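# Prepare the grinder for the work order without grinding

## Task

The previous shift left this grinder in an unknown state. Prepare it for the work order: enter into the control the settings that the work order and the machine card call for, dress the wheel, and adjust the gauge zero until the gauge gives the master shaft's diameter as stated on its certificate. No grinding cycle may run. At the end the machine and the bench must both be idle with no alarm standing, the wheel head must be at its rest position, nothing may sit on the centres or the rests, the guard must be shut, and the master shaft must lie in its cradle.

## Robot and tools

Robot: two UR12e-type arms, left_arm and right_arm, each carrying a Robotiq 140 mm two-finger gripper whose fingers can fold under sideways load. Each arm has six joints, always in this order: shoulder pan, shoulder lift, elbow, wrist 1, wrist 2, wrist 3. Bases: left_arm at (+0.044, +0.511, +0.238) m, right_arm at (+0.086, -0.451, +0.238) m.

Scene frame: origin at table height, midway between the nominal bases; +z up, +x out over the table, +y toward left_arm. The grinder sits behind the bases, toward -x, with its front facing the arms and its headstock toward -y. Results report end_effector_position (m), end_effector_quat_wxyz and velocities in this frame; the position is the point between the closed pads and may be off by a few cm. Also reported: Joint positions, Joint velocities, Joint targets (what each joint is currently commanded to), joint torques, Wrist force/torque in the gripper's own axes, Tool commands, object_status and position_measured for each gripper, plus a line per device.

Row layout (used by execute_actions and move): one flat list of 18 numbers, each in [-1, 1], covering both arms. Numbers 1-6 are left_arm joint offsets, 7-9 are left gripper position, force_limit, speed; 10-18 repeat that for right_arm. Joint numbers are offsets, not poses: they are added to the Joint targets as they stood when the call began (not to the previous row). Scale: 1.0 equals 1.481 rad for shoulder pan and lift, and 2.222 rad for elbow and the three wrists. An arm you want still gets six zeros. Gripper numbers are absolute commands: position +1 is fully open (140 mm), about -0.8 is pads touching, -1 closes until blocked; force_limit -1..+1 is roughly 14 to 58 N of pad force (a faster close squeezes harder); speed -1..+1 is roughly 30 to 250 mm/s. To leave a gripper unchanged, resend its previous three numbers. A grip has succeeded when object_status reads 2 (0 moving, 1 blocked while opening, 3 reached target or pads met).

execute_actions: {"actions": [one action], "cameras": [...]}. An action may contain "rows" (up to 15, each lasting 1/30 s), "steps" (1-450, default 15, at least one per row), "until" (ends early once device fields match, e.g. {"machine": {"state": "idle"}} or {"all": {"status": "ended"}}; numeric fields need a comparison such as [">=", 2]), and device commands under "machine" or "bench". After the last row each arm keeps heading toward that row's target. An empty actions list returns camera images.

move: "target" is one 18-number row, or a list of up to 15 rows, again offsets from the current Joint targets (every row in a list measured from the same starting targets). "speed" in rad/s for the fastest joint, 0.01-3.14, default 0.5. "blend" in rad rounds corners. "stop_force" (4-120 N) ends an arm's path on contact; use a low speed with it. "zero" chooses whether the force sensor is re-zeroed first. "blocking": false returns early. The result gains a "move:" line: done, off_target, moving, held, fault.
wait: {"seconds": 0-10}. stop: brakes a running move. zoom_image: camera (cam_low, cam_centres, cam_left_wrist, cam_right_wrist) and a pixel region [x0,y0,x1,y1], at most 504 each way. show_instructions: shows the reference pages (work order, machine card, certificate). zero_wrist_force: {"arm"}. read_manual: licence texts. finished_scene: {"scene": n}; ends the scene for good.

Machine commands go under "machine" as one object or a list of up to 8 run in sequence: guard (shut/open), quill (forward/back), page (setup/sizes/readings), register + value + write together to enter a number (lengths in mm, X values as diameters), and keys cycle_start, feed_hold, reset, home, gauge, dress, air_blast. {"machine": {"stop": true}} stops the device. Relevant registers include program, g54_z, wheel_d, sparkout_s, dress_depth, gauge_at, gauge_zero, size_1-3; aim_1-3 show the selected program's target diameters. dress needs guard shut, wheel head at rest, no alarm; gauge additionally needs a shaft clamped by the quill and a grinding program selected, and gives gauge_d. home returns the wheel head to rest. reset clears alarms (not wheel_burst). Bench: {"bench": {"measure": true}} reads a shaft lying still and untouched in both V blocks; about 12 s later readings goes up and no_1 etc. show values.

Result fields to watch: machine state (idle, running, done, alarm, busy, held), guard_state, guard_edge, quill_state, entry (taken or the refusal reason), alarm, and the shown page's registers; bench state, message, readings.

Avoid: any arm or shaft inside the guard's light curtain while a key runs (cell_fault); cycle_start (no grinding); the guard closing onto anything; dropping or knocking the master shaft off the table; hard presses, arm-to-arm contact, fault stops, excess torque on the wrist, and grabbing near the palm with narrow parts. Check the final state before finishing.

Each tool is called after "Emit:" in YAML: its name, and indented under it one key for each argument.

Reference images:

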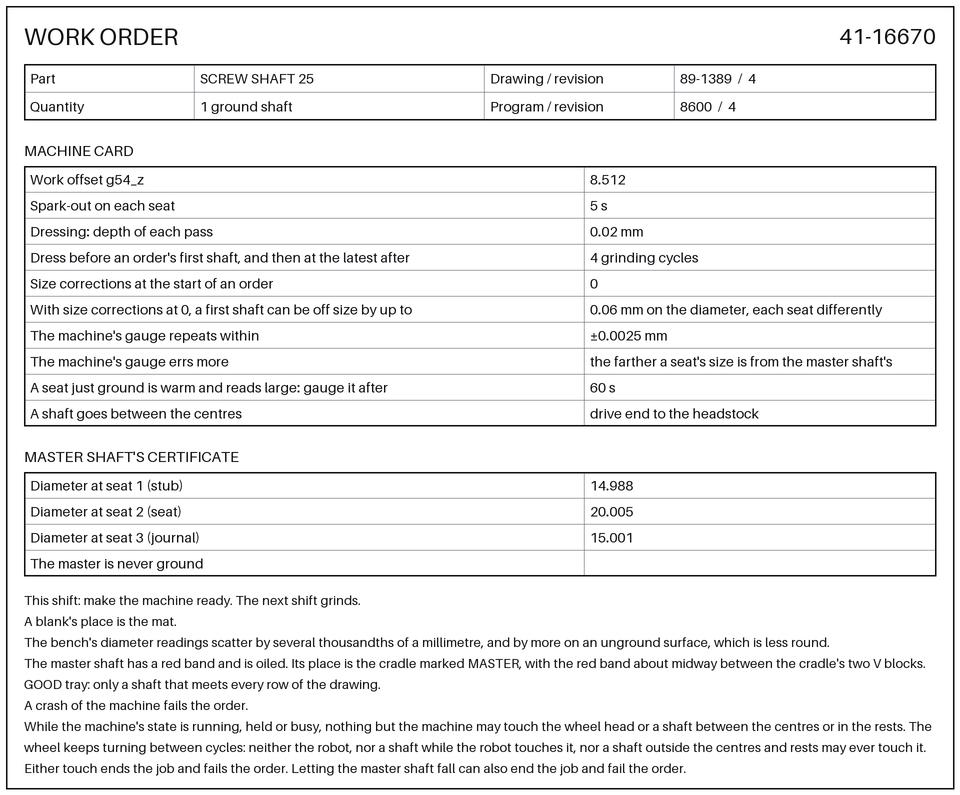

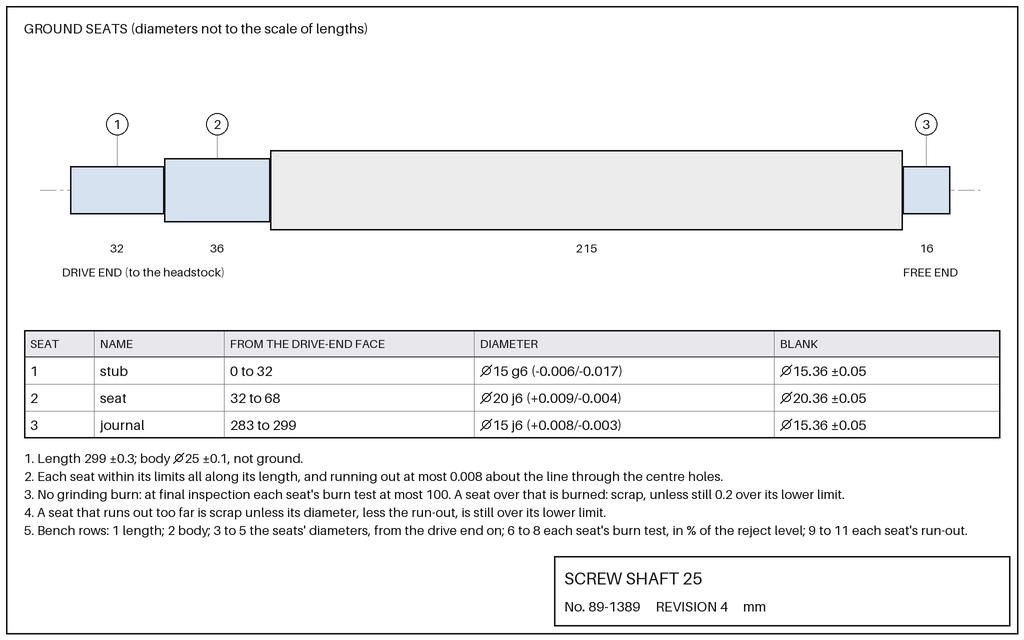

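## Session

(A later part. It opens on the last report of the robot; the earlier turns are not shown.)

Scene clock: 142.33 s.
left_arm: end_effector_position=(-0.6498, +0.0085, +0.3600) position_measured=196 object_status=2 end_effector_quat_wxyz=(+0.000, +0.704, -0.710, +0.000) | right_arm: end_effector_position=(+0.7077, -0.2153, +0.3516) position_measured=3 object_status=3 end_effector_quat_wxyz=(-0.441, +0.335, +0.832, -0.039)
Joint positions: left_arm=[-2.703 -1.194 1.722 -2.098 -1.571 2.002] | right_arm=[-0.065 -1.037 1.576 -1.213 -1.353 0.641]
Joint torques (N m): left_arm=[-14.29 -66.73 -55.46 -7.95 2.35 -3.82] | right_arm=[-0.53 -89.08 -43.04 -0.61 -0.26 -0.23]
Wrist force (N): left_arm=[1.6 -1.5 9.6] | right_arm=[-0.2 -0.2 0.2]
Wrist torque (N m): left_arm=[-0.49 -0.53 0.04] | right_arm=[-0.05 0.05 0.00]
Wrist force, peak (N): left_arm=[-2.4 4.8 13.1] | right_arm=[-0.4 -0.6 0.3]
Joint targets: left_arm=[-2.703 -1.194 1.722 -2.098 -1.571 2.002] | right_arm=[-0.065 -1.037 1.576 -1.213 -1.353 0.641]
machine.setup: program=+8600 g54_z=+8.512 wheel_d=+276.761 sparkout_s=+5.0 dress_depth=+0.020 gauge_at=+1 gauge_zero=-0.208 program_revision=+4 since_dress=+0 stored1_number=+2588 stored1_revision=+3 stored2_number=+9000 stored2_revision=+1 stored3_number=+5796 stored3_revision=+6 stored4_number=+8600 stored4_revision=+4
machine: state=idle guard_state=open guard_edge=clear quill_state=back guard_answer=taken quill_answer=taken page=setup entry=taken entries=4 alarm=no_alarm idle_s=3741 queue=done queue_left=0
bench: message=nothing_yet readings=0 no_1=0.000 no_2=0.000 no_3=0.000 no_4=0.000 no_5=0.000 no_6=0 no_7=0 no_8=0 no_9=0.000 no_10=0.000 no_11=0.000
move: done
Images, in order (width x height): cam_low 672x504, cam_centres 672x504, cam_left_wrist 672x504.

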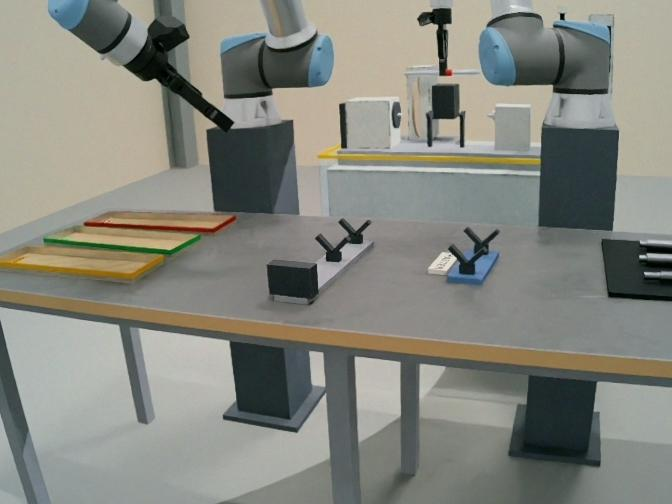

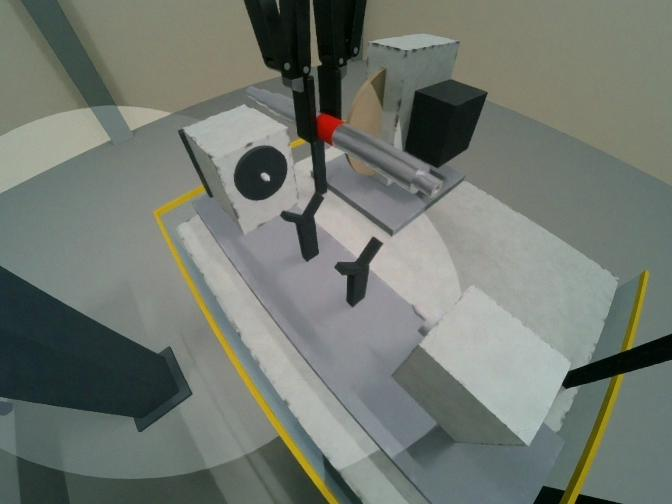

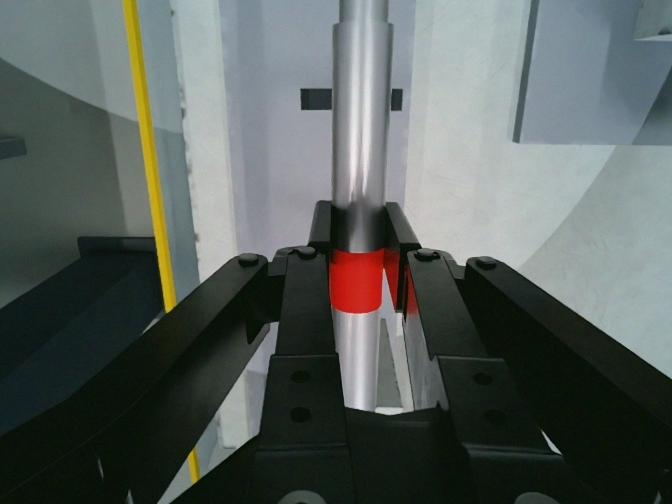

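Emit:
move:
  target: [-0.0023,0.0888,0.0393,-0.0989,0,-0.0014,-1,1,-1,0,0,0,0,0,0,1,1,1]
  speed: 0.1
  stop_force: 8
  cameras: ["cam_low","cam_centres","cam_left_wrist"]

Emit:
zoom_image:
  camera: "cam_low"
  region: [310, 40, 560, 180]

Emit:
zoom_image:
  camera: "cam_centres"
  region: [180, 80, 540, 380]

Scene clock: 155.93 s.
left_arm: end_effector_position=(-0.6506, +0.0116, +0.2251) position_measured=196 object_status=2 end_effector_quat_wxyz=(+0.000, +0.704, -0.711, +0.000) | right_arm: end_effector_position=(+0.7077, -0.2153, +0.3516) position_measured=3 object_status=3 end_effector_quat_wxyz=(-0.441, +0.335, +0.832, -0.039)
Joint positions: left_arm=[-2.706 -1.062 1.809 -2.318 -1.571 1.999] | right_arm=[-0.065 -1.037 1.576 -1.213 -1.353 0.641]
Joint torques (N m): left_arm=[-19.88 -69.36 -30 -7.92 2.38 -2.93] | right_arm=[0.68 -87.51 -42.79 -0.46 -0.52 -0.31]
Wrist force (N): left_arm=[1.4 -1.7 9.6] | right_arm=[0.0 -0.1 0.1]
Wrist torque (N m): left_arm=[-0.47 -0.47 0.08] | right_arm=[-0.03 0.01 0.01]
Wrist force, peak (N): left_arm=[1.4 -1.8 10.8] | right_arm=[-0.3 -0.6 0.4]
Joint targets: left_arm=[-2.706 -1.062 1.809 -2.318 -1.571 1.999] | right_arm=[-0.065 -1.037 1.576 -1.213 -1.353 0.641]
machine.setup: program=+8600 g54_z=+8.512 wheel_d=+276.761 sparkout_s=+5.0 dress_depth=+0.020 gauge_at=+1 gauge_zero=-0.208 program_revision=+4 since_dress=+0 stored1_number=+2588 stored1_revision=+3 stored2_number=+9000 stored2_revision=+1 stored3_number=+5796 stored3_revision=+6 stored4_number=+8600 stored4_revision=+4
machine: state=idle guard_state=open guard_edge=clear quill_state=back guard_answer=taken quill_answer=taken page=setup entry=taken entries=4 alarm=no_alarm idle_s=3754 queue=done queue_left=0
bench: message=nothing_yet readings=0 no_1=0.000 no_2=0.000 no_3=0.000 no_4=0.000 no_5=0.000 no_6=0 no_7=0 no_8=0 no_9=0.000 no_10=0.000 no_11=0.000
move: done
Images, in order (width x height): cam_low 672x504, cam_centres 672x504, cam_left_wrist 672x504.

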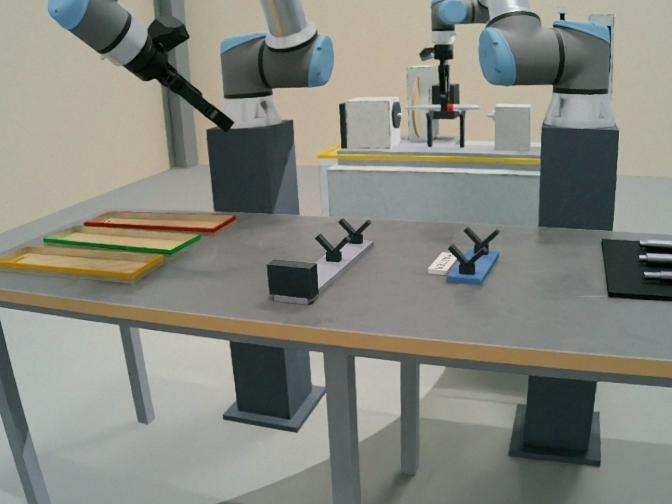

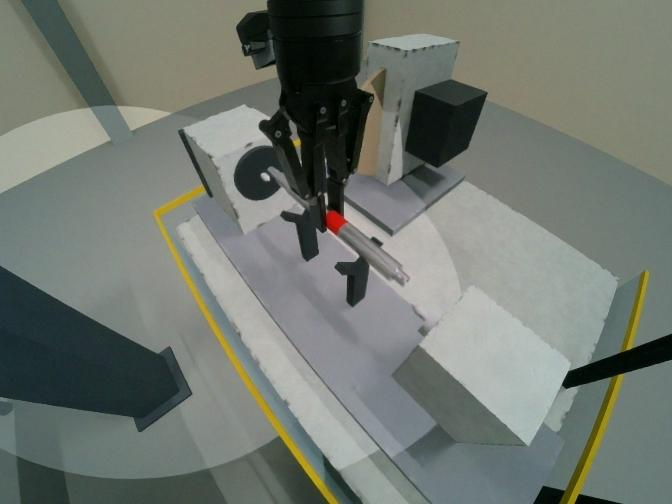

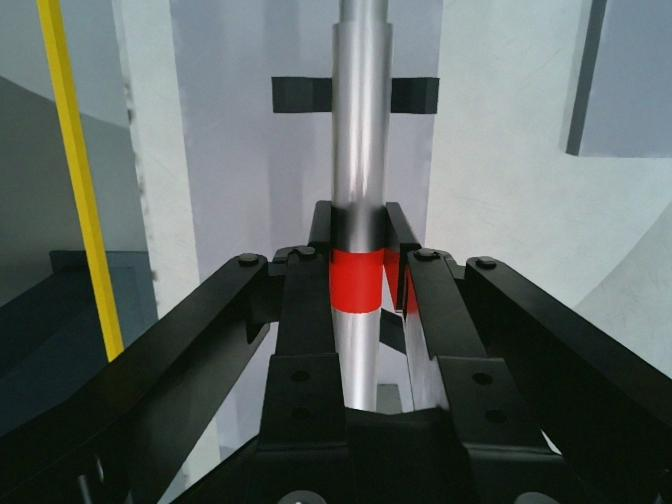

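Scaled by 2.016 from the camera's 672x504 image, which has a finer 960x720 frame.

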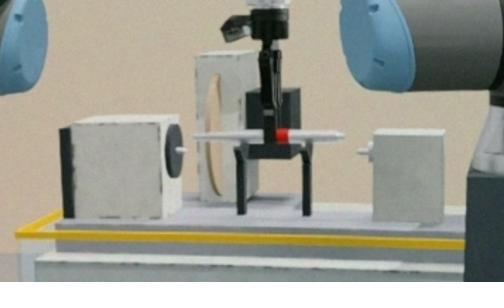

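Scaled by 1.400 from the camera's 672x504 image, which has a finer 960x720 frame.

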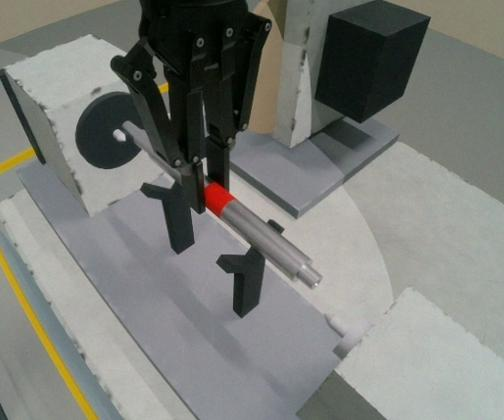

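Emit:
move:
  target: [0.0003,0.0274,0.0065,-0.0248,0,0.0002,-1,1,-1,0,0,0,0,0,0,1,1,1]
  speed: 0.03
  stop_force: 8
  cameras: ["cam_left_wrist"]

Scene clock: 167.53 s.
left_arm: end_effector_position=(-0.6502, +0.0115, +0.1977) position_measured=196 object_status=2 end_effector_quat_wxyz=(+0.000, +0.704, -0.711, +0.000) | right_arm: end_effector_position=(+0.7077, -0.2153, +0.3516) position_measured=3 object_status=3 end_effector_quat_wxyz=(-0.441, +0.335, +0.832, -0.039)
Joint positions: left_arm=[-2.706 -1.031 1.821 -2.361 -1.571 1.999] | right_arm=[-0.065 -1.037 1.576 -1.213 -1.353 0.641]
Joint torques (N m): left_arm=[-20.27 -103.18 -48.78 -4.39 -4.59 1.91] | right_arm=[0.5 -87.58 -43.05 -0.83 -0.4 -0.6]
Wrist force (N): left_arm=[4.1 -3.2 8.6] | right_arm=[-0.3 -0.4 0.2]
Wrist torque (N m): left_arm=[-0.46 -0.96 -0.15] | right_arm=[-0.08 0.06 0.00]
Wrist force, peak (N): left_arm=[1.7 -26.1 -18.7] | right_arm=[-0.5 -0.2 0.5]
Joint targets: left_arm=[-2.706 -1.031 1.821 -2.361 -1.571 1.999] | right_arm=[-0.065 -1.037 1.576 -1.213 -1.353 0.641]
machine.setup: program=+8600 g54_z=+8.512 wheel_d=+276.761 sparkout_s=+5.0 dress_depth=+0.020 gauge_at=+1 gauge_zero=-0.208 program_revision=+4 since_dress=+0 stored1_number=+2588 stored1_revision=+3 stored2_number=+9000 stored2_revision=+1 stored3_number=+5796 stored3_revision=+6 stored4_number=+8600 stored4_revision=+4
machine: state=idle guard_state=open guard_edge=clear quill_state=back guard_answer=taken quill_answer=taken page=setup entry=taken entries=4 alarm=no_alarm idle_s=3766 queue=done queue_left=0
bench: message=nothing_yet readings=0 no_1=0.000 no_2=0.000 no_3=0.000 no_4=0.000 no_5=0.000 no_6=0 no_7=0 no_8=0 no_9=0.000 no_10=0.000 no_11=0.000
move: contact (left_arm); left_arm: the wrist 1 is farthest, 0.012 rad from its target
Images, in order (width x height): cam_left_wrist 672x504.

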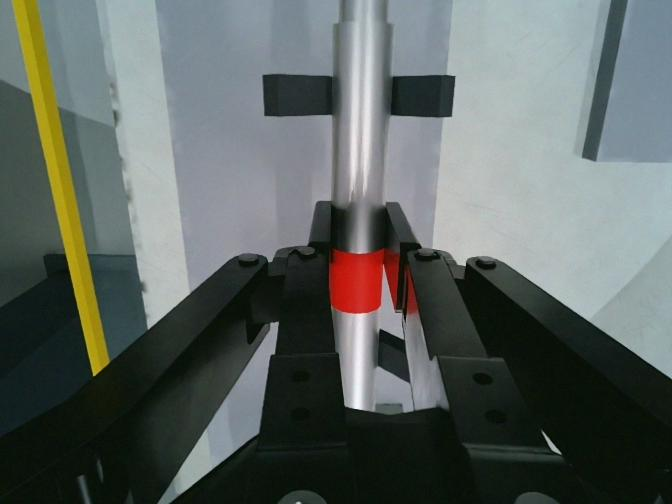

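Emit:
move:
  target: [0.00072,-0.00144,0.00171,-0.00075,0,0.00048,-1,1,-1,0,0,0,0,0,0,1,1,1]
  speed: 0.02

Scene clock: 176.47 s.
left_arm: end_effector_position=(-0.6482, +0.0115, +0.1977) position_measured=196 object_status=2 end_effector_quat_wxyz=(+0.000, +0.704, -0.711, +0.000) | right_arm: end_effector_position=(+0.7077, -0.2153, +0.3516) position_measured=3 object_status=3 end_effector_quat_wxyz=(-0.441, +0.335, +0.832, -0.039)
Joint positions: left_arm=[-2.705 -1.033 1.824 -2.363 -1.571 2] | right_arm=[-0.065 -1.037 1.576 -1.213 -1.353 0.641]
Joint torques (N m): left_arm=[20.98 -104.33 -24.77 -7.6 -2.67 3.3] | right_arm=[1.57 -88.06 -42.18 -0.48 -0.29 -0.2]
Wrist force (N): left_arm=[3.6 0.1 8.3] | right_arm=[-0.3 0.1 0.1]
Wrist torque (N m): left_arm=[-0.55 -1.08 -0.29] | right_arm=[0.01 0.06 0.00]
Wrist force, peak (N): left_arm=[3.8 -1.4 9.9] | right_arm=[-0.6 -0.4 0.0]
Joint targets: left_arm=[-2.705 -1.033 1.824 -2.363 -1.571 2.000] | right_arm=[-0.065 -1.037 1.576 -1.213 -1.353 0.641]
machine.setup: program=+8600 g54_z=+8.512 wheel_d=+276.761 sparkout_s=+5.0 dress_depth=+0.020 gauge_at=+1 gauge_zero=-0.208 program_revision=+4 since_dress=+0 stored1_number=+2588 stored1_revision=+3 stored2_number=+9000 stored2_revision=+1 stored3_number=+5796 stored3_revision=+6 stored4_number=+8600 stored4_revision=+4
machine: state=idle guard_state=open guard_edge=clear quill_state=back guard_answer=taken quill_answer=taken page=setup entry=taken entries=4 alarm=no_alarm idle_s=3775 queue=done queue_left=0
bench: message=nothing_yet readings=0 no_1=0.000 no_2=0.000 no_3=0.000 no_4=0.000 no_5=0.000 no_6=0 no_7=0 no_8=0 no_9=0.000 no_10=0.000 no_11=0.000
move: done

Emit:
move:
  target: [0,0.00323,0.00063,-0.00279,0,0,-1,1,-1,0,0,0,0,0,0,1,1,1]
  speed: 0.01
  stop_force: 10
  cameras: ["cam_left_wrist"]

Scene clock: 182.83 s.
left_arm: end_effector_position=(-0.6481, +0.0114, +0.1965) position_measured=196 object_status=2 end_effector_quat_wxyz=(+0.000, +0.704, -0.711, +0.000) | right_arm: end_effector_position=(+0.7077, -0.2153, +0.3516) position_measured=3 object_status=3 end_effector_quat_wxyz=(-0.441, +0.335, +0.832, -0.039)
Joint positions: left_arm=[-2.705 -1.031 1.825 -2.365 -1.571 2] | right_arm=[-0.065 -1.037 1.576 -1.213 -1.353 0.641]
Joint torques (N m): left_arm=[24.03 -95.06 -33.19 0.23 -1.56 3.25] | right_arm=[0.02 -87.66 -42.87 -0.7 -0.33 -0.52]
Wrist force (N): left_arm=[4.4 9.9 1.3] | right_arm=[-0.3 -0.3 0.1]
Wrist torque (N m): left_arm=[-0.71 -1.22 -0.41] | right_arm=[-0.08 0.07 0.00]
Wrist force, peak (N): left_arm=[4.7 12.2 -1.7] | right_arm=[-0.5 -0.5 0.1]
Joint targets: left_arm=[-2.705 -1.031 1.825 -2.365 -1.571 2.000] | right_arm=[-0.065 -1.037 1.576 -1.213 -1.353 0.641]
machine.setup: program=+8600 g54_z=+8.512 wheel_d=+276.761 sparkout_s=+5.0 dress_depth=+0.020 gauge_at=+1 gauge_zero=-0.208 program_revision=+4 since_dress=+0 stored1_number=+2588 stored1_revision=+3 stored2_number=+9000 stored2_revision=+1 stored3_number=+5796 stored3_revision=+6 stored4_number=+8600 stored4_revision=+4
machine: state=idle guard_state=open guard_edge=clear quill_state=back guard_answer=taken quill_answer=taken page=setup entry=taken entries=4 alarm=no_alarm idle_s=3781 queue=done queue_left=0
bench: message=nothing_yet readings=0 no_1=0.000 no_2=0.000 no_3=0.000 no_4=0.000 no_5=0.000 no_6=0 no_7=0 no_8=0 no_9=0.000 no_10=0.000 no_11=0.000
move: contact (left_arm)
Images, in order (width x height): cam_left_wrist 672x504.

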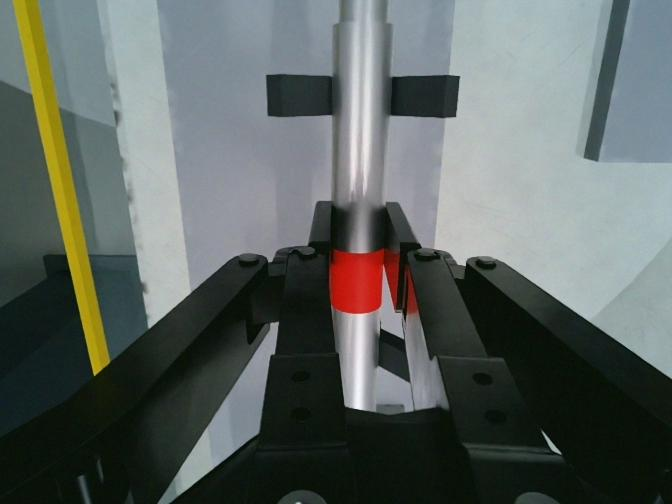

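Emit:
move:
  target: [-0.00013,0.00026,-0.00031,0.00014,0,-0.0028,-1,1,-1,0,0,0,0,0,0,1,1,1]
  speed: 0.02

Scene clock: 193.00 s.
left_arm: end_effector_position=(-0.6484, +0.0113, +0.1966) position_measured=196 object_status=2 end_effector_quat_wxyz=(+0.000, +0.706, -0.708, +0.000) | right_arm: end_effector_position=(+0.7077, -0.2153, +0.3516) position_measured=3 object_status=3 end_effector_quat_wxyz=(-0.441, +0.335, +0.832, -0.039)
Joint positions: left_arm=[-2.705 -1.031 1.824 -2.365 -1.571 1.994] | right_arm=[-0.065 -1.037 1.576 -1.213 -1.353 0.641]
Joint torques (N m): left_arm=[-15.43 -65.96 -43.74 -2.19 -1.53 -3.24] | right_arm=[0.57 -88.19 -42.25 -0.56 -0.39 -0.29]
Wrist force (N): left_arm=[3.4 2.4 4.8] | right_arm=[-0.1 -0.3 0.4]
Wrist torque (N m): left_arm=[-0.60 -1.08 0.07] | right_arm=[-0.07 0.01 0.01]
Wrist force, peak (N): left_arm=[4.6 10.1 0.9] | right_arm=[0.1 -0.4 0.6]
Joint targets: left_arm=[-2.705 -1.031 1.824 -2.365 -1.571 1.994] | right_arm=[-0.065 -1.037 1.576 -1.213 -1.353 0.641]
machine.setup: program=+8600 g54_z=+8.512 wheel_d=+276.761 sparkout_s=+5.0 dress_depth=+0.020 gauge_at=+1 gauge_zero=-0.208 program_revision=+4 since_dress=+0 stored1_number=+2588 stored1_revision=+3 stored2_number=+9000 stored2_revision=+1 stored3_number=+5796 stored3_revision=+6 stored4_number=+8600 stored4_revision=+4
machine: state=idle guard_state=open guard_edge=clear quill_state=back guard_answer=taken quill_answer=taken page=setup entry=taken entries=4 alarm=no_alarm idle_s=3791 queue=done queue_left=0
bench: message=nothing_yet readings=0 no_1=0.000 no_2=0.000 no_3=0.000 no_4=0.000 no_5=0.000 no_6=0 no_7=0 no_8=0 no_9=0.000 no_10=0.000 no_11=0.000
move: done

Emit:
move:
  target: [-0.0001,0.00095,-0.0001,-0.0007,0,-0.0001,-1,1,-1,0,0,0,0,0,0,1,1,1]
  speed: 0.01

Scene clock: 197.50 s.
left_arm: end_effector_position=(-0.6489, +0.0113, +0.1958) position_measured=196 object_status=2 end_effector_quat_wxyz=(+0.000, +0.706, -0.708, +0.000) | right_arm: end_effector_position=(+0.7077, -0.2153, +0.3516) position_measured=3 object_status=3 end_effector_quat_wxyz=(-0.441, +0.335, +0.832, -0.039)
Joint positions: left_arm=[-2.705 -1.03 1.824 -2.366 -1.571 1.994] | right_arm=[-0.065 -1.037 1.576 -1.213 -1.353 0.641]
Joint torques (N m): left_arm=[-20.76 -36.5 -39.84 -9.47 -1.62 -2.87] | right_arm=[0.18 -88.55 -42.22 -0.64 -0.67 -0.38]
Wrist force (N): left_arm=[-0.4 -21.4 -34.6] | right_arm=[0.0 -0.2 0.5]
Wrist torque (N m): left_arm=[-0.22 -1.15 -0.16] | right_arm=[-0.04 -0.01 0.01]
Wrist force, peak (N): left_arm=[-3.1 -22.7 -37.6] | right_arm=[-0.7 -0.2 0.5]
Joint targets: left_arm=[-2.705 -1.029 1.824 -2.366 -1.571 1.994] | right_arm=[-0.065 -1.037 1.576 -1.213 -1.353 0.641]
machine.setup: program=+8600 g54_z=+8.512 wheel_d=+276.761 sparkout_s=+5.0 dress_depth=+0.020 gauge_at=+1 gauge_zero=-0.208 program_revision=+4 since_dress=+0 stored1_number=+2588 stored1_revision=+3 stored2_number=+9000 stored2_revision=+1 stored3_number=+5796 stored3_revision=+6 stored4_number=+8600 stored4_revision=+4
machine: state=idle guard_state=open guard_edge=clear quill_state=back guard_answer=taken quill_answer=taken page=setup entry=taken entries=4 alarm=no_alarm idle_s=3796 queue=done queue_left=0
bench: message=nothing_yet readings=0 no_1=0.000 no_2=0.000 no_3=0.000 no_4=0.000 no_5=0.000 no_6=0 no_7=0 no_8=0 no_9=0.000 no_10=0.000 no_11=0.000
move: done

Emit:
move:
  target: [0.0001,-0.0007,0.00014,0.0003,0,0.0001,-1,1,-1,0,0,0,0,0,0,1,1,1]
  speed: 0.01

Scene clock: 201.73 s.
left_arm: end_effector_position=(-0.6488, +0.0115, +0.1961) position_measured=196 object_status=2 end_effector_quat_wxyz=(+0.000, +0.706, -0.708, +0.000) | right_arm: end_effector_position=(+0.7077, -0.2153, +0.3516) position_measured=3 object_status=3 end_effector_quat_wxyz=(-0.441, +0.335, +0.832, -0.039)
Joint positions: left_arm=[-2.705 -1.03 1.824 -2.366 -1.571 1.994] | right_arm=[-0.065 -1.037 1.576 -1.213 -1.353 0.641]
Joint torques (N m): left_arm=[6.14 -100.95 -22.86 -2.37 -1.68 3.06] | right_arm=[0.35 -87.42 -42.4 -0.69 -0.52 -0.56]
Wrist force (N): left_arm=[5.2 1.2 4.7] | right_arm=[-0.4 0.0 0.2]
Wrist torque (N m): left_arm=[-0.77 -1.13 -0.20] | right_arm=[0.00 0.09 0.01]
Wrist force, peak (N): left_arm=[-2.3 -25.2 -42.0] | right_arm=[-0.3 -0.7 0.3]
Joint targets: left_arm=[-2.705 -1.030 1.824 -2.365 -1.571 1.994] | right_arm=[-0.065 -1.037 1.576 -1.213 -1.353 0.641]
machine.setup: program=+8600 g54_z=+8.512 wheel_d=+276.761 sparkout_s=+5.0 dress_depth=+0.020 gauge_at=+1 gauge_zero=-0.208 program_revision=+4 since_dress=+0 stored1_number=+2588 stored1_revision=+3 stored2_number=+9000 stored2_revision=+1 stored3_number=+5796 stored3_revision=+6 stored4_number=+8600 stored4_revision=+4
machine: state=idle guard_state=open guard_edge=clear quill_state=back guard_answer=taken quill_answer=taken page=setup entry=taken entries=4 alarm=no_alarm idle_s=3800 queue=done queue_left=0
bench: message=nothing_yet readings=0 no_1=0.000 no_2=0.000 no_3=0.000 no_4=0.000 no_5=0.000 no_6=0 no_7=0 no_8=0 no_9=0.000 no_10=0.000 no_11=0.000
move: done

Emit:
execute_actions:
  actions:
    - {"rows": [[0,0,0,0,0,0,0.2,1,-1,0,0,0,0,0,0,1,1,1]], "steps": 90}
  cameras: ["cam_left_wrist"]

Scene clock: 211.00 s.
left_arm: end_effector_position=(-0.6487, +0.0113, +0.1963) position_measured=104 object_status=3 end_effector_quat_wxyz=(+0.000, +0.706, -0.708, +0.000) | right_arm: end_effector_position=(+0.7077, -0.2153, +0.3516) position_measured=3 object_status=3 end_effector_quat_wxyz=(-0.441, +0.335, +0.832, -0.039)
Joint positions: left_arm=[-2.705 -1.03 1.824 -2.365 -1.571 1.994] | right_arm=[-0.065 -1.037 1.576 -1.213 -1.353 0.641]
Joint torques (N m): left_arm=[-2.99 -68.76 -31.79 -4.99 -1.44 1.82] | right_arm=[0.13 -87.96 -42.37 -0.62 -0.7 -0.3]
Wrist force (N): left_arm=[5.5 -2.5 0.6] | right_arm=[-0.2 -0.1 0.3]
Wrist torque (N m): left_arm=[-0.69 -1.43 0.01] | right_arm=[-0.03 0.04 0.00]
Wrist force, peak (N): left_arm=[5.6 -0.8 8.6] | right_arm=[-0.6 -0.4 0.1]
Joint targets: left_arm=[-2.705 -1.030 1.824 -2.365 -1.571 1.994] | right_arm=[-0.065 -1.037 1.576 -1.213 -1.353 0.641]
machine.setup: program=+8600 g54_z=+8.512 wheel_d=+276.761 sparkout_s=+5.0 dress_depth=+0.020 gauge_at=+1 gauge_zero=-0.208 program_revision=+4 since_dress=+0 stored1_number=+2588 stored1_revision=+3 stored2_number=+9000 stored2_revision=+1 stored3_number=+5796 stored3_revision=+6 stored4_number=+8600 stored4_revision=+4
machine: state=idle guard_state=open guard_edge=clear quill_state=back guard_answer=taken quill_answer=taken page=setup entry=taken entries=4 alarm=no_alarm idle_s=3809 queue=done queue_left=0
bench: message=nothing_yet readings=0 no_1=0.000 no_2=0.000 no_3=0.000 no_4=0.000 no_5=0.000 no_6=0 no_7=0 no_8=0 no_9=0.000 no_10=0.000 no_11=0.000
Images, in order (width x height): cam_left_wrist 672x504.

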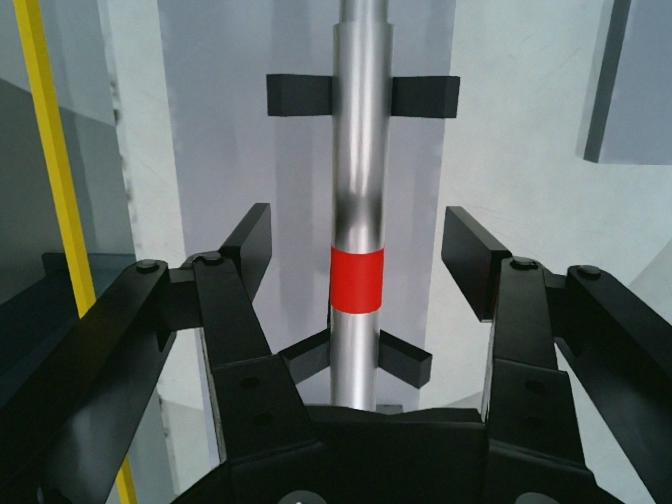

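Emit:
move:
  target:
    - [0,-0.1107,-0.0459,0.1202,0,0,0.2,1,-1,0,0,0,0,0,0,1,1,1]
    - [0.5436,-0.6212,0.0792,0.3353,0,0.1152,0.2,1,-1,0,0,0,0,0,0,1,1,1]
  speed: [0.15,0.7]
  blend: 0.03

Emit:
execute_actions:
  actions:
    - {"machine": [{"page": "readings"}, {"quill": "forward"}, {"guard": "shut"}], "steps": 240, "until": {"machine": {"queue": ["!=","running"]}}}
  cameras: ["cam_low","cam_centres"]

Emit:
zoom_image:
  camera: "cam_low"
  region: [310, 40, 560, 180]

Emit:
zoom_image:
  camera: "cam_centres"
  region: [180, 80, 540, 380]

Scene clock: 222.37 s.
left_arm: end_effector_position=(+0.0504, +0.0158, +0.6190) position_measured=104 object_status=3 end_effector_quat_wxyz=(+0.000, +0.871, -0.491, +0.000) | right_arm: end_effector_position=(+0.7077, -0.2153, +0.3516) position_measured=3 object_status=3 end_effector_quat_wxyz=(-0.441, +0.335, +0.832, -0.039)
Joint positions: left_arm=[-1.9 -1.95 2 -1.621 -1.571 2.25] | right_arm=[-0.065 -1.037 1.576 -1.213 -1.353 0.641]
Joint torques (N m): left_arm=[25.69 -31.76 -36.97 -3.07 -1.37 3.14] | right_arm=[1.57 -87.61 -42.56 -0.44 -0.7 -0.5]
Wrist force (N): left_arm=[5.3 -2.7 0.6] | right_arm=[-0.1 -0.4 0.1]
Wrist torque (N m): left_arm=[-0.80 -1.38 -0.25] | right_arm=[-0.09 0.02 0.01]
Wrist force, peak (N): left_arm=[5.5 -7.5 -0.4] | right_arm=[-0.6 -0.1 0.4]
Joint targets: left_arm=[-1.900 -1.951 2.000 -1.620 -1.571 2.250] | right_arm=[-0.065 -1.037 1.576 -1.213 -1.353 0.641]
machine.setup: program=+8600 g54_z=+8.512 wheel_d=+276.761 sparkout_s=+5.0 dress_depth=+0.020 gauge_at=+1 gauge_zero=-0.208 program_revision=+4 since_dress=+0 stored1_number=+2588 stored1_revision=+3 stored2_number=+9000 stored2_revision=+1 stored3_number=+5796 stored3_revision=+6 stored4_number=+8600 stored4_revision=+4
machine: state=idle guard_state=open guard_edge=clear quill_state=back guard_answer=taken quill_answer=taken page=setup entry=taken entries=4 alarm=no_alarm idle_s=3820 queue=done queue_left=0
bench: message=nothing_yet readings=0 no_1=0.000 no_2=0.000 no_3=0.000 no_4=0.000 no_5=0.000 no_6=0 no_7=0 no_8=0 no_9=0.000 no_10=0.000 no_11=0.000
move: done

Scene clock: 228.10 s.
left_arm: end_effector_position=(+0.0506, +0.0159, +0.6190) position_measured=104 object_status=3 end_effector_quat_wxyz=(+0.000, +0.871, -0.490, +0.000) | right_arm: end_effector_position=(+0.7077, -0.2153, +0.3516) position_measured=3 object_status=3 end_effector_quat_wxyz=(-0.441, +0.335, +0.832, -0.039)
Joint positions: left_arm=[-1.9 -1.951 2 -1.62 -1.571 2.25] | right_arm=[-0.065 -1.037 1.576 -1.213 -1.353 0.641]
Joint torques (N m): left_arm=[23.53 -33.21 -36.68 -2.9 -1.35 3.01] | right_arm=[1.06 -87.73 -42.27 -0.62 -0.74 -0.47]
Wrist force (N): left_arm=[5.3 -2.3 0.7] | right_arm=[-0.1 -0.3 0.2]
Wrist torque (N m): left_arm=[-0.72 -1.38 -0.24] | right_arm=[-0.06 0.02 0.00]
Wrist force, peak (N): left_arm=[5.7 -2.8 0.6] | right_arm=[-0.8 0.0 0.3]
Joint targets: left_arm=[-1.900 -1.951 2.000 -1.620 -1.571 2.250] | right_arm=[-0.065 -1.037 1.576 -1.213 -1.353 0.641]
Tool commands: left_gripper/position=+0.2 left_gripper/force_limit=+1.0 left_gripper/speed=-1.0 right_gripper/position=+1.0 right_gripper/force_limit=+1.0 right_gripper/speed=+1.0
machine.readings: gauge_d=+0.000 gauge_d_1=+0.000 gauge_d_2=+0.000 gauge_d_3=+0.000 pos_x=+0.000 pos_z=+0.000 load_peak=+0.0 cycles=+0
machine: state=idle guard_state=shut guard_edge=clear quill_state=clamped guard_answer=taken quill_answer=taken page=readings entry=taken entries=4 alarm=no_alarm idle_s=3826 queue=done queue_left=0
bench: message=nothing_yet readings=0 no_1=0.000 no_2=0.000 no_3=0.000 no_4=0.000 no_5=0.000 no_6=0 no_7=0 no_8=0 no_9=0.000 no_10=0.000 no_11=0.000
Images, in order (width x height): cam_low 672x504, cam_centres 672x504.

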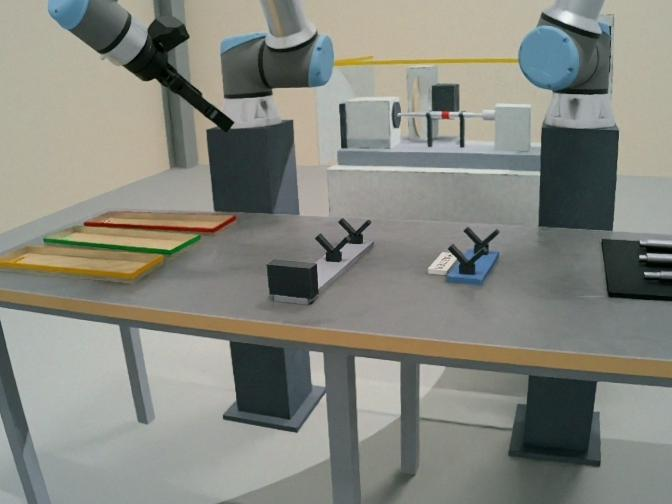

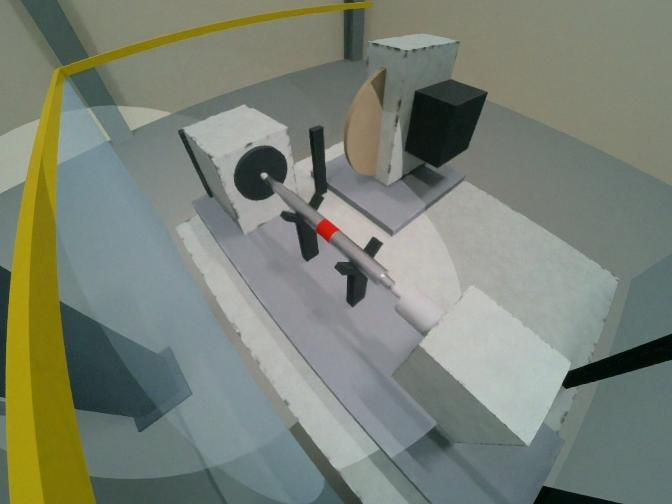

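Scaled by 2.016 from the camera's 672x504 image, which has a finer 960x720 frame.

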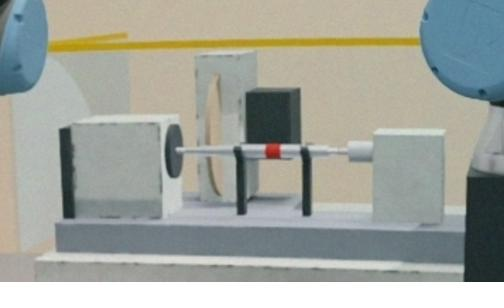

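Scaled by 1.400 from the camera's 672x504 image, which has a finer 960x720 frame.

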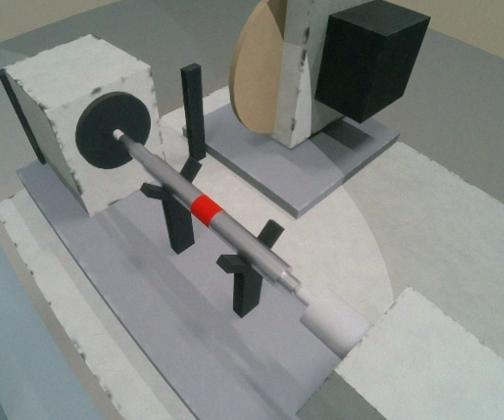

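Clamped. Gauge all seats.

Emit:
execute_actions:
  actions:
    - {"machine": [{"register": "gauge_at", "value": 3, "write": true}, {"gauge": true}, {"register": "gauge_at", "value": 2, "write": true}, {"gauge": true}, {"register": "gauge_at", "value": 1, "write": true}, {"gauge": true}], "steps": 450, "until": {"machine": {"queue": ["!=", "running"]}}}

Emit:
execute_actions:
  actions:
    - {"machine": [{"register": "gauge_at", "value": 3, "write": true}, {"gauge": true}, {"register": "gauge_at", "value": 2, "write": true}, {"gauge": true}, {"register": "gauge_at", "value": 1, "write": true}, {"gauge": true}], "steps": 450, "until": {"machine": {"queue": ["!=", "running"]}}}

Scene clock: 248.30 s.
left_arm: end_effector_position=(+0.0506, +0.0159, +0.6190) position_measured=104 object_status=3 end_effector_quat_wxyz=(+0.000, +0.871, -0.490, +0.000) | right_arm: end_effector_position=(+0.7077, -0.2153, +0.3516) position_measured=3 object_status=3 end_effector_quat_wxyz=(-0.441, +0.335, +0.832, -0.039)
Joint positions: left_arm=[-1.9 -1.951 2 -1.62 -1.571 2.25] | right_arm=[-0.065 -1.037 1.576 -1.213 -1.353 0.641]
Joint torques (N m): left_arm=[22.65 -31.58 -38.5 -3.02 -1.43 2.66] | right_arm=[0.49 -89.31 -41.67 -0.55 -0.76 -0.6]
Wrist force (N): left_arm=[5.4 -2.5 0.6] | right_arm=[-0.3 -0.4 0.2]
Wrist torque (N m): left_arm=[-0.78 -1.40 -0.25] | right_arm=[-0.08 0.06 0.01]
Wrist force, peak (N): left_arm=[5.6 -2.7 0.7] | right_arm=[-0.8 -0.4 0.3]
Joint targets: left_arm=[-1.900 -1.951 2.000 -1.620 -1.571 2.250] | right_arm=[-0.065 -1.037 1.576 -1.213 -1.353 0.641]
Tool commands: left_gripper/position=+0.2 left_gripper/force_limit=+1.0 left_gripper/speed=-1.0 right_gripper/position=+1.0 right_gripper/force_limit=+1.0 right_gripper/speed=+1.0
machine.readings: gauge_d=+14.962 gauge_d_1=+14.962 gauge_d_2=+19.977 gauge_d_3=+14.974 pos_x=+0.000 pos_z=+0.000 load_peak=+0.0 cycles=+0
machine: state=idle guard_state=shut guard_edge=clear quill_state=clamped guard_answer=taken quill_answer=taken page=readings entry=taken entries=10 alarm=no_alarm idle_s=3846 queue=done queue_left=0
bench: message=nothing_yet readings=0 no_1=0.000 no_2=0.000 no_3=0.000 no_4=0.000 no_5=0.000 no_6=0 no_7=0 no_8=0 no_9=0.000 no_10=0.000 no_11=0.000

Scene clock: 261.23 s.
left_arm: end_effector_position=(+0.0506, +0.0159, +0.6190) position_measured=104 object_status=3 end_effector_quat_wxyz=(+0.000, +0.871, -0.490, +0.000) | right_arm: end_effector_position=(+0.7077, -0.2153, +0.3516) position_measured=3 object_status=3 end_effector_quat_wxyz=(-0.441, +0.335, +0.832, -0.039)
Joint positions: left_arm=[-1.9 -1.951 2 -1.62 -1.571 2.25] | right_arm=[-0.065 -1.037 1.576 -1.213 -1.353 0.641]
Joint torques (N m): left_arm=[22.91 -32.04 -39.79 -3.12 -1.26 2.59] | right_arm=[0.55 -87.84 -41.85 -0.78 -0.82 -0.54]
Wrist force (N): left_arm=[5.5 -2.4 0.7] | right_arm=[-0.3 -0.5 0.1]
Wrist torque (N m): left_arm=[-0.76 -1.42 -0.25] | right_arm=[-0.11 0.07 0.01]
Wrist force, peak (N): left_arm=[5.6 -2.5 0.8] | right_arm=[-0.4 -0.7 0.4]
Joint targets: left_arm=[-1.900 -1.951 2.000 -1.620 -1.571 2.250] | right_arm=[-0.065 -1.037 1.576 -1.213 -1.353 0.641]
Tool commands: left_gripper/position=+0.2 left_gripper/force_limit=+1.0 left_gripper/speed=-1.0 right_gripper/position=+1.0 right_gripper/force_limit=+1.0 right_gripper/speed=+1.0
machine.readings: gauge_d=+14.962 gauge_d_1=+14.962 gauge_d_2=+19.977 gauge_d_3=+14.974 pos_x=+0.000 pos_z=+0.000 load_peak=+0.0 cycles=+0
machine: state=idle guard_state=shut guard_edge=clear quill_state=clamped guard_answer=taken quill_answer=taken page=readings entry=taken entries=16 alarm=no_alarm idle_s=3859 queue=done queue_left=0
bench: message=nothing_yet readings=0 no_1=0.000 no_2=0.000 no_3=0.000 no_4=0.000 no_5=0.000 no_6=0 no_7=0 no_8=0 no_9=0.000 no_10=0.000 no_11=0.000

Emit:
execute_actions:
  actions:
    - {"machine": [{"register": "gauge_zero", "value": -0.235, "write": true}, {"register": "gauge_at", "value": 3, "write": true}, {"gauge": true}, {"register": "gauge_at", "value": 2, "write": true}, {"gauge": true}, {"register": "gauge_at", "value": 1, "write": true}, {"gauge": true}], "steps": 450, "until": {"machine": {"queue": ["!=", "running"]}}}

Emit:
execute_actions:
  actions:
    - {"machine": [{"page": "setup"}, {"guard": "open"}, {"quill": "back"}], "steps": 240, "until": {"machine": {"queue": ["!=", "running"]}}}
  cameras: ["cam_low", "cam_centres"]

Emit:
zoom_image:
  camera: "cam_low"
  region: [310, 40, 560, 180]

Scene clock: 282.60 s.
left_arm: end_effector_position=(+0.0506, +0.0159, +0.6190) position_measured=104 object_status=3 end_effector_quat_wxyz=(+0.000, +0.871, -0.490, +0.000) | right_arm: end_effector_position=(+0.7077, -0.2153, +0.3516) position_measured=3 object_status=3 end_effector_quat_wxyz=(-0.441, +0.335, +0.832, -0.039)
Joint positions: left_arm=[-1.9 -1.951 2 -1.62 -1.571 2.25] | right_arm=[-0.065 -1.037 1.576 -1.213 -1.353 0.641]
Joint torques (N m): left_arm=[22.97 -30.93 -41.38 -3.22 -1.05 2.37] | right_arm=[-1.23 -89.15 -41.08 -0.58 -1.07 -0.51]
Wrist force (N): left_arm=[5.3 -2.4 0.6] | right_arm=[-0.3 -0.2 0.5]
Wrist torque (N m): left_arm=[-0.75 -1.38 -0.24] | right_arm=[-0.05 0.05 0.01]
Wrist force, peak (N): left_arm=[5.5 -2.8 1.0] | right_arm=[-0.2 -0.7 0.5]
Joint targets: left_arm=[-1.900 -1.951 2.000 -1.620 -1.571 2.250] | right_arm=[-0.065 -1.037 1.576 -1.213 -1.353 0.641]
Tool commands: left_gripper/position=+0.2 left_gripper/force_limit=+1.0 left_gripper/speed=-1.0 right_gripper/position=+1.0 right_gripper/force_limit=+1.0 right_gripper/speed=+1.0
machine.readings: gauge_d=+14.988 gauge_d_1=+14.988 gauge_d_2=+20.006 gauge_d_3=+15.001 pos_x=+0.000 pos_z=+0.000 load_peak=+0.0 cycles=+0
machine: state=idle guard_state=shut guard_edge=clear quill_state=clamped guard_answer=taken quill_answer=taken page=readings entry=taken entries=23 alarm=no_alarm idle_s=3880 queue=done queue_left=0
bench: message=nothing_yet readings=0 no_1=0.000 no_2=0.000 no_3=0.000 no_4=0.000 no_5=0.000 no_6=0 no_7=0 no_8=0 no_9=0.000 no_10=0.000 no_11=0.000

Scene clock: 288.33 s.
left_arm: end_effector_position=(+0.0506, +0.0159, +0.6190) position_measured=104 object_status=3 end_effector_quat_wxyz=(+0.000, +0.871, -0.490, +0.000) | right_arm: end_effector_position=(+0.7077, -0.2153, +0.3516) position_measured=3 object_status=3 end_effector_quat_wxyz=(-0.441, +0.335, +0.832, -0.039)
Joint positions: left_arm=[-1.9 -1.951 2 -1.62 -1.571 2.25] | right_arm=[-0.065 -1.037 1.576 -1.213 -1.353 0.641]
Joint torques (N m): left_arm=[22.43 -29.98 -41.89 -3.17 -1.18 2.17] | right_arm=[2.19 -89.52 -41.64 -0.53 -0.79 -0.62]
Wrist force (N): left_arm=[5.6 -2.4 0.8] | right_arm=[-0.1 -0.5 0.4]
Wrist torque (N m): left_arm=[-0.74 -1.44 -0.25] | right_arm=[-0.12 0.01 0.01]
Wrist force, peak (N): left_arm=[5.6 -2.9 0.9] | right_arm=[-0.4 -0.6 0.2]
Joint targets: left_arm=[-1.900 -1.951 2.000 -1.620 -1.571 2.250] | right_arm=[-0.065 -1.037 1.576 -1.213 -1.353 0.641]
Tool commands: left_gripper/position=+0.2 left_gripper/force_limit=+1.0 left_gripper/speed=-1.0 right_gripper/position=+1.0 right_gripper/force_limit=+1.0 right_gripper/speed=+1.0
machine.setup: program=+8600 g54_z=+8.512 wheel_d=+276.761 sparkout_s=+5.0 dress_depth=+0.020 gauge_at=+1 gauge_zero=-0.235 program_revision=+4 since_dress=+0 stored1_number=+2588 stored1_revision=+3 stored2_number=+9000 stored2_revision=+1 stored3_number=+5796 stored3_revision=+6 stored4_number=+8600 stored4_revision=+4
machine: state=idle guard_state=open guard_edge=clear quill_state=back guard_answer=taken quill_answer=taken page=setup entry=taken entries=23 alarm=no_alarm idle_s=3885 queue=done queue_left=0
bench: message=nothing_yet readings=0 no_1=0.000 no_2=0.000 no_3=0.000 no_4=0.000 no_5=0.000 no_6=0 no_7=0 no_8=0 no_9=0.000 no_10=0.000 no_11=0.000
Images, in order (width x height): cam_low 672x504, cam_centres 672x504.

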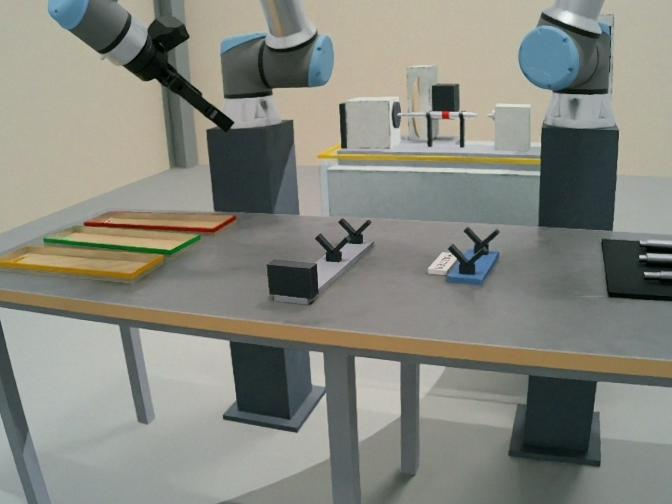

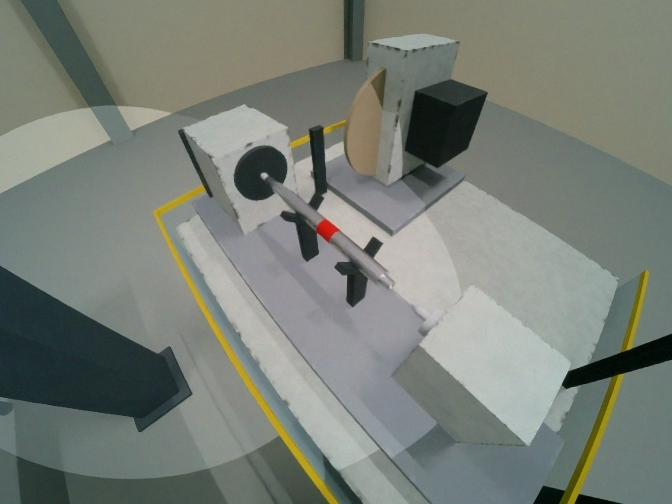

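Scaled by 2.016 from the camera's 672x504 image, which has a finer 960x720 frame.

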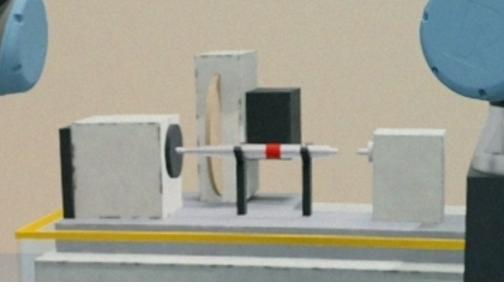

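Emit:
move:
  target: [-0.5306,0.5199,-0.1355,-0.2106,0,-0.1066,0.2,1,-1,0,0,0,0,0,0,1,1,1]
  speed: 0.7

Emit:
move:
  target: [0,0.1107,0.0459,-0.1201,0,0,0.2,1,-1,0,0,0,0,0,0,1,1,1]
  speed: 0.15
  stop_force: 15
  cameras: ["cam_left_wrist"]

Scene clock: 305.73 s.
left_arm: end_effector_position=(-0.6503, -0.0076, +0.3617) position_measured=104 object_status=3 end_effector_quat_wxyz=(+0.000, +0.706, -0.708, +0.000) | right_arm: end_effector_position=(+0.7077, -0.2153, +0.3516) position_measured=3 object_status=3 end_effector_quat_wxyz=(-0.441, +0.335, +0.832, -0.039)
Joint positions: left_arm=[-2.685 -1.181 1.699 -2.088 -1.571 2.013] | right_arm=[-0.065 -1.037 1.576 -1.213 -1.353 0.641]
Joint torques (N m): left_arm=[-15.95 -60.68 -50.45 -6.05 -1.11 -3.32] | right_arm=[0.55 -89.42 -41.7 -0.56 -1.11 -0.57]
Wrist force (N): left_arm=[5.1 -2.6 0.5] | right_arm=[-0.3 -0.4 0.3]
Wrist torque (N m): left_arm=[-0.71 -1.33 0.04] | right_arm=[-0.10 0.05 0.01]
Wrist force, peak (N): left_arm=[5.0 -7.3 -0.2] | right_arm=[-0.9 -0.4 0.2]
Joint targets: left_arm=[-2.686 -1.181 1.699 -2.088 -1.571 2.013] | right_arm=[-0.065 -1.037 1.576 -1.213 -1.353 0.641]
machine.setup: program=+8600 g54_z=+8.512 wheel_d=+276.761 sparkout_s=+5.0 dress_depth=+0.020 gauge_at=+1 gauge_zero=-0.235 program_revision=+4 since_dress=+0 stored1_number=+2588 stored1_revision=+3 stored2_number=+9000 stored2_revision=+1 stored3_number=+5796 stored3_revision=+6 stored4_number=+8600 stored4_revision=+4
machine: state=idle guard_state=open guard_edge=clear quill_state=back guard_answer=taken quill_answer=taken page=setup entry=taken entries=23 alarm=no_alarm idle_s=3903 queue=done queue_left=0
bench: message=nothing_yet readings=0 no_1=0.000 no_2=0.000 no_3=0.000 no_4=0.000 no_5=0.000 no_6=0 no_7=0 no_8=0 no_9=0.000 no_10=0.000 no_11=0.000
move: done

Scene clock: 308.70 s.
left_arm: end_effector_position=(-0.6486, -0.0064, +0.1954) position_measured=104 object_status=3 end_effector_quat_wxyz=(+0.000, +0.706, -0.708, +0.000) | right_arm: end_effector_position=(+0.7077, -0.2153, +0.3516) position_measured=3 object_status=3 end_effector_quat_wxyz=(-0.441, +0.335, +0.832, -0.039)
Joint positions: left_arm=[-2.686 -1.017 1.801 -2.355 -1.571 2.013] | right_arm=[-0.065 -1.037 1.576 -1.213 -1.353 0.641]
Joint torques (N m): left_arm=[-18.4 -64.35 -23.7 -6.69 -1.03 -3.16] | right_arm=[0 -88.24 -41.08 -0.61 -1.01 -0.74]
Wrist force (N): left_arm=[5.7 -2.5 0.5] | right_arm=[-0.1 0.1 0.2]
Wrist torque (N m): left_arm=[-0.68 -1.52 0.06] | right_arm=[0.00 0.02 0.01]
Wrist force, peak (N): left_arm=[6.2 -2.6 0.8] | right_arm=[-0.6 -0.5 0.3]
Joint targets: left_arm=[-2.686 -1.017 1.801 -2.355 -1.571 2.013] | right_arm=[-0.065 -1.037 1.576 -1.213 -1.353 0.641]
machine.setup: program=+8600 g54_z=+8.512 wheel_d=+276.761 sparkout_s=+5.0 dress_depth=+0.020 gauge_at=+1 gauge_zero=-0.235 program_revision=+4 since_dress=+0 stored1_number=+2588 stored1_revision=+3 stored2_number=+9000 stored2_revision=+1 stored3_number=+5796 stored3_revision=+6 stored4_number=+8600 stored4_revision=+4
machine: state=idle guard_state=open guard_edge=clear quill_state=back guard_answer=taken quill_answer=taken page=setup entry=taken entries=23 alarm=no_alarm idle_s=3906 queue=done queue_left=0
bench: message=nothing_yet readings=0 no_1=0.000 no_2=0.000 no_3=0.000 no_4=0.000 no_5=0.000 no_6=0 no_7=0 no_8=0 no_9=0.000 no_10=0.000 no_11=0.000
move: done
Images, in order (width x height): cam_left_wrist 672x504.

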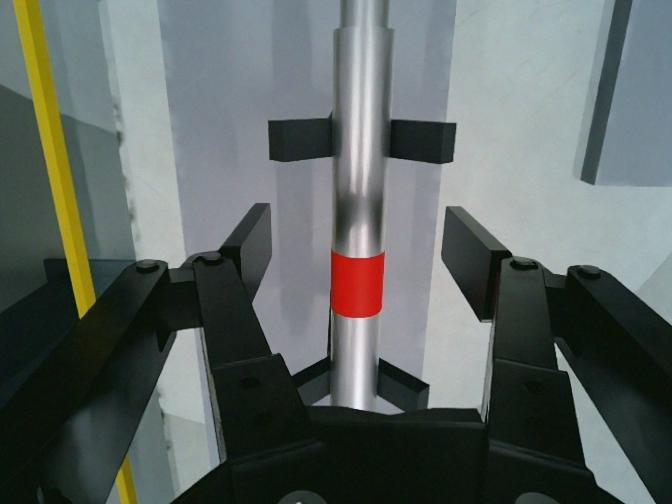

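Emit:
execute_actions:
  actions:
    - {"rows": [[0,0,0,0,0,0,-1,1,-1,0,0,0,0,0,0,1,1,1]], "steps": 120}

Scene clock: 319.97 s.
left_arm: end_effector_position=(-0.6486, -0.0064, +0.1954) position_measured=196 object_status=2 end_effector_quat_wxyz=(+0.000, +0.706, -0.708, +0.000) | right_arm: end_effector_position=(+0.7077, -0.2153, +0.3516) position_measured=3 object_status=3 end_effector_quat_wxyz=(-0.441, +0.335, +0.832, -0.039)
Joint positions: left_arm=[-2.686 -1.017 1.801 -2.355 -1.571 2.013] | right_arm=[-0.065 -1.037 1.576 -1.213 -1.353 0.641]
Joint torques (N m): left_arm=[-9.63 -67.74 -24.02 -1.12 -0.98 -1.56] | right_arm=[1.1 -88.6 -41.55 -0.99 -0.94 -0.44]
Wrist force (N): left_arm=[1.9 -1.2 -17.5] | right_arm=[-0.4 -0.2 0.2]
Wrist torque (N m): left_arm=[-0.55 -1.54 -0.18] | right_arm=[-0.05 0.09 0.01]
Wrist force, peak (N): left_arm=[1.9 -1.1 -17.8] | right_arm=[-0.6 -0.6 0.4]
Joint targets: left_arm=[-2.686 -1.017 1.801 -2.355 -1.571 2.013] | right_arm=[-0.065 -1.037 1.576 -1.213 -1.353 0.641]
machine.setup: program=+8600 g54_z=+8.512 wheel_d=+276.761 sparkout_s=+5.0 dress_depth=+0.020 gauge_at=+1 gauge_zero=-0.235 program_revision=+4 since_dress=+0 stored1_number=+2588 stored1_revision=+3 stored2_number=+9000 stored2_revision=+1 stored3_number=+5796 stored3_revision=+6 stored4_number=+8600 stored4_revision=+4
machine: state=idle guard_state=open guard_edge=clear quill_state=back guard_answer=taken quill_answer=taken page=setup entry=taken entries=23 alarm=no_alarm idle_s=3917 queue=done queue_left=0
bench: message=nothing_yet readings=0 no_1=0.000 no_2=0.000 no_3=0.000 no_4=0.000 no_5=0.000 no_6=0 no_7=0 no_8=0 no_9=0.000 no_10=0.000 no_11=0.000


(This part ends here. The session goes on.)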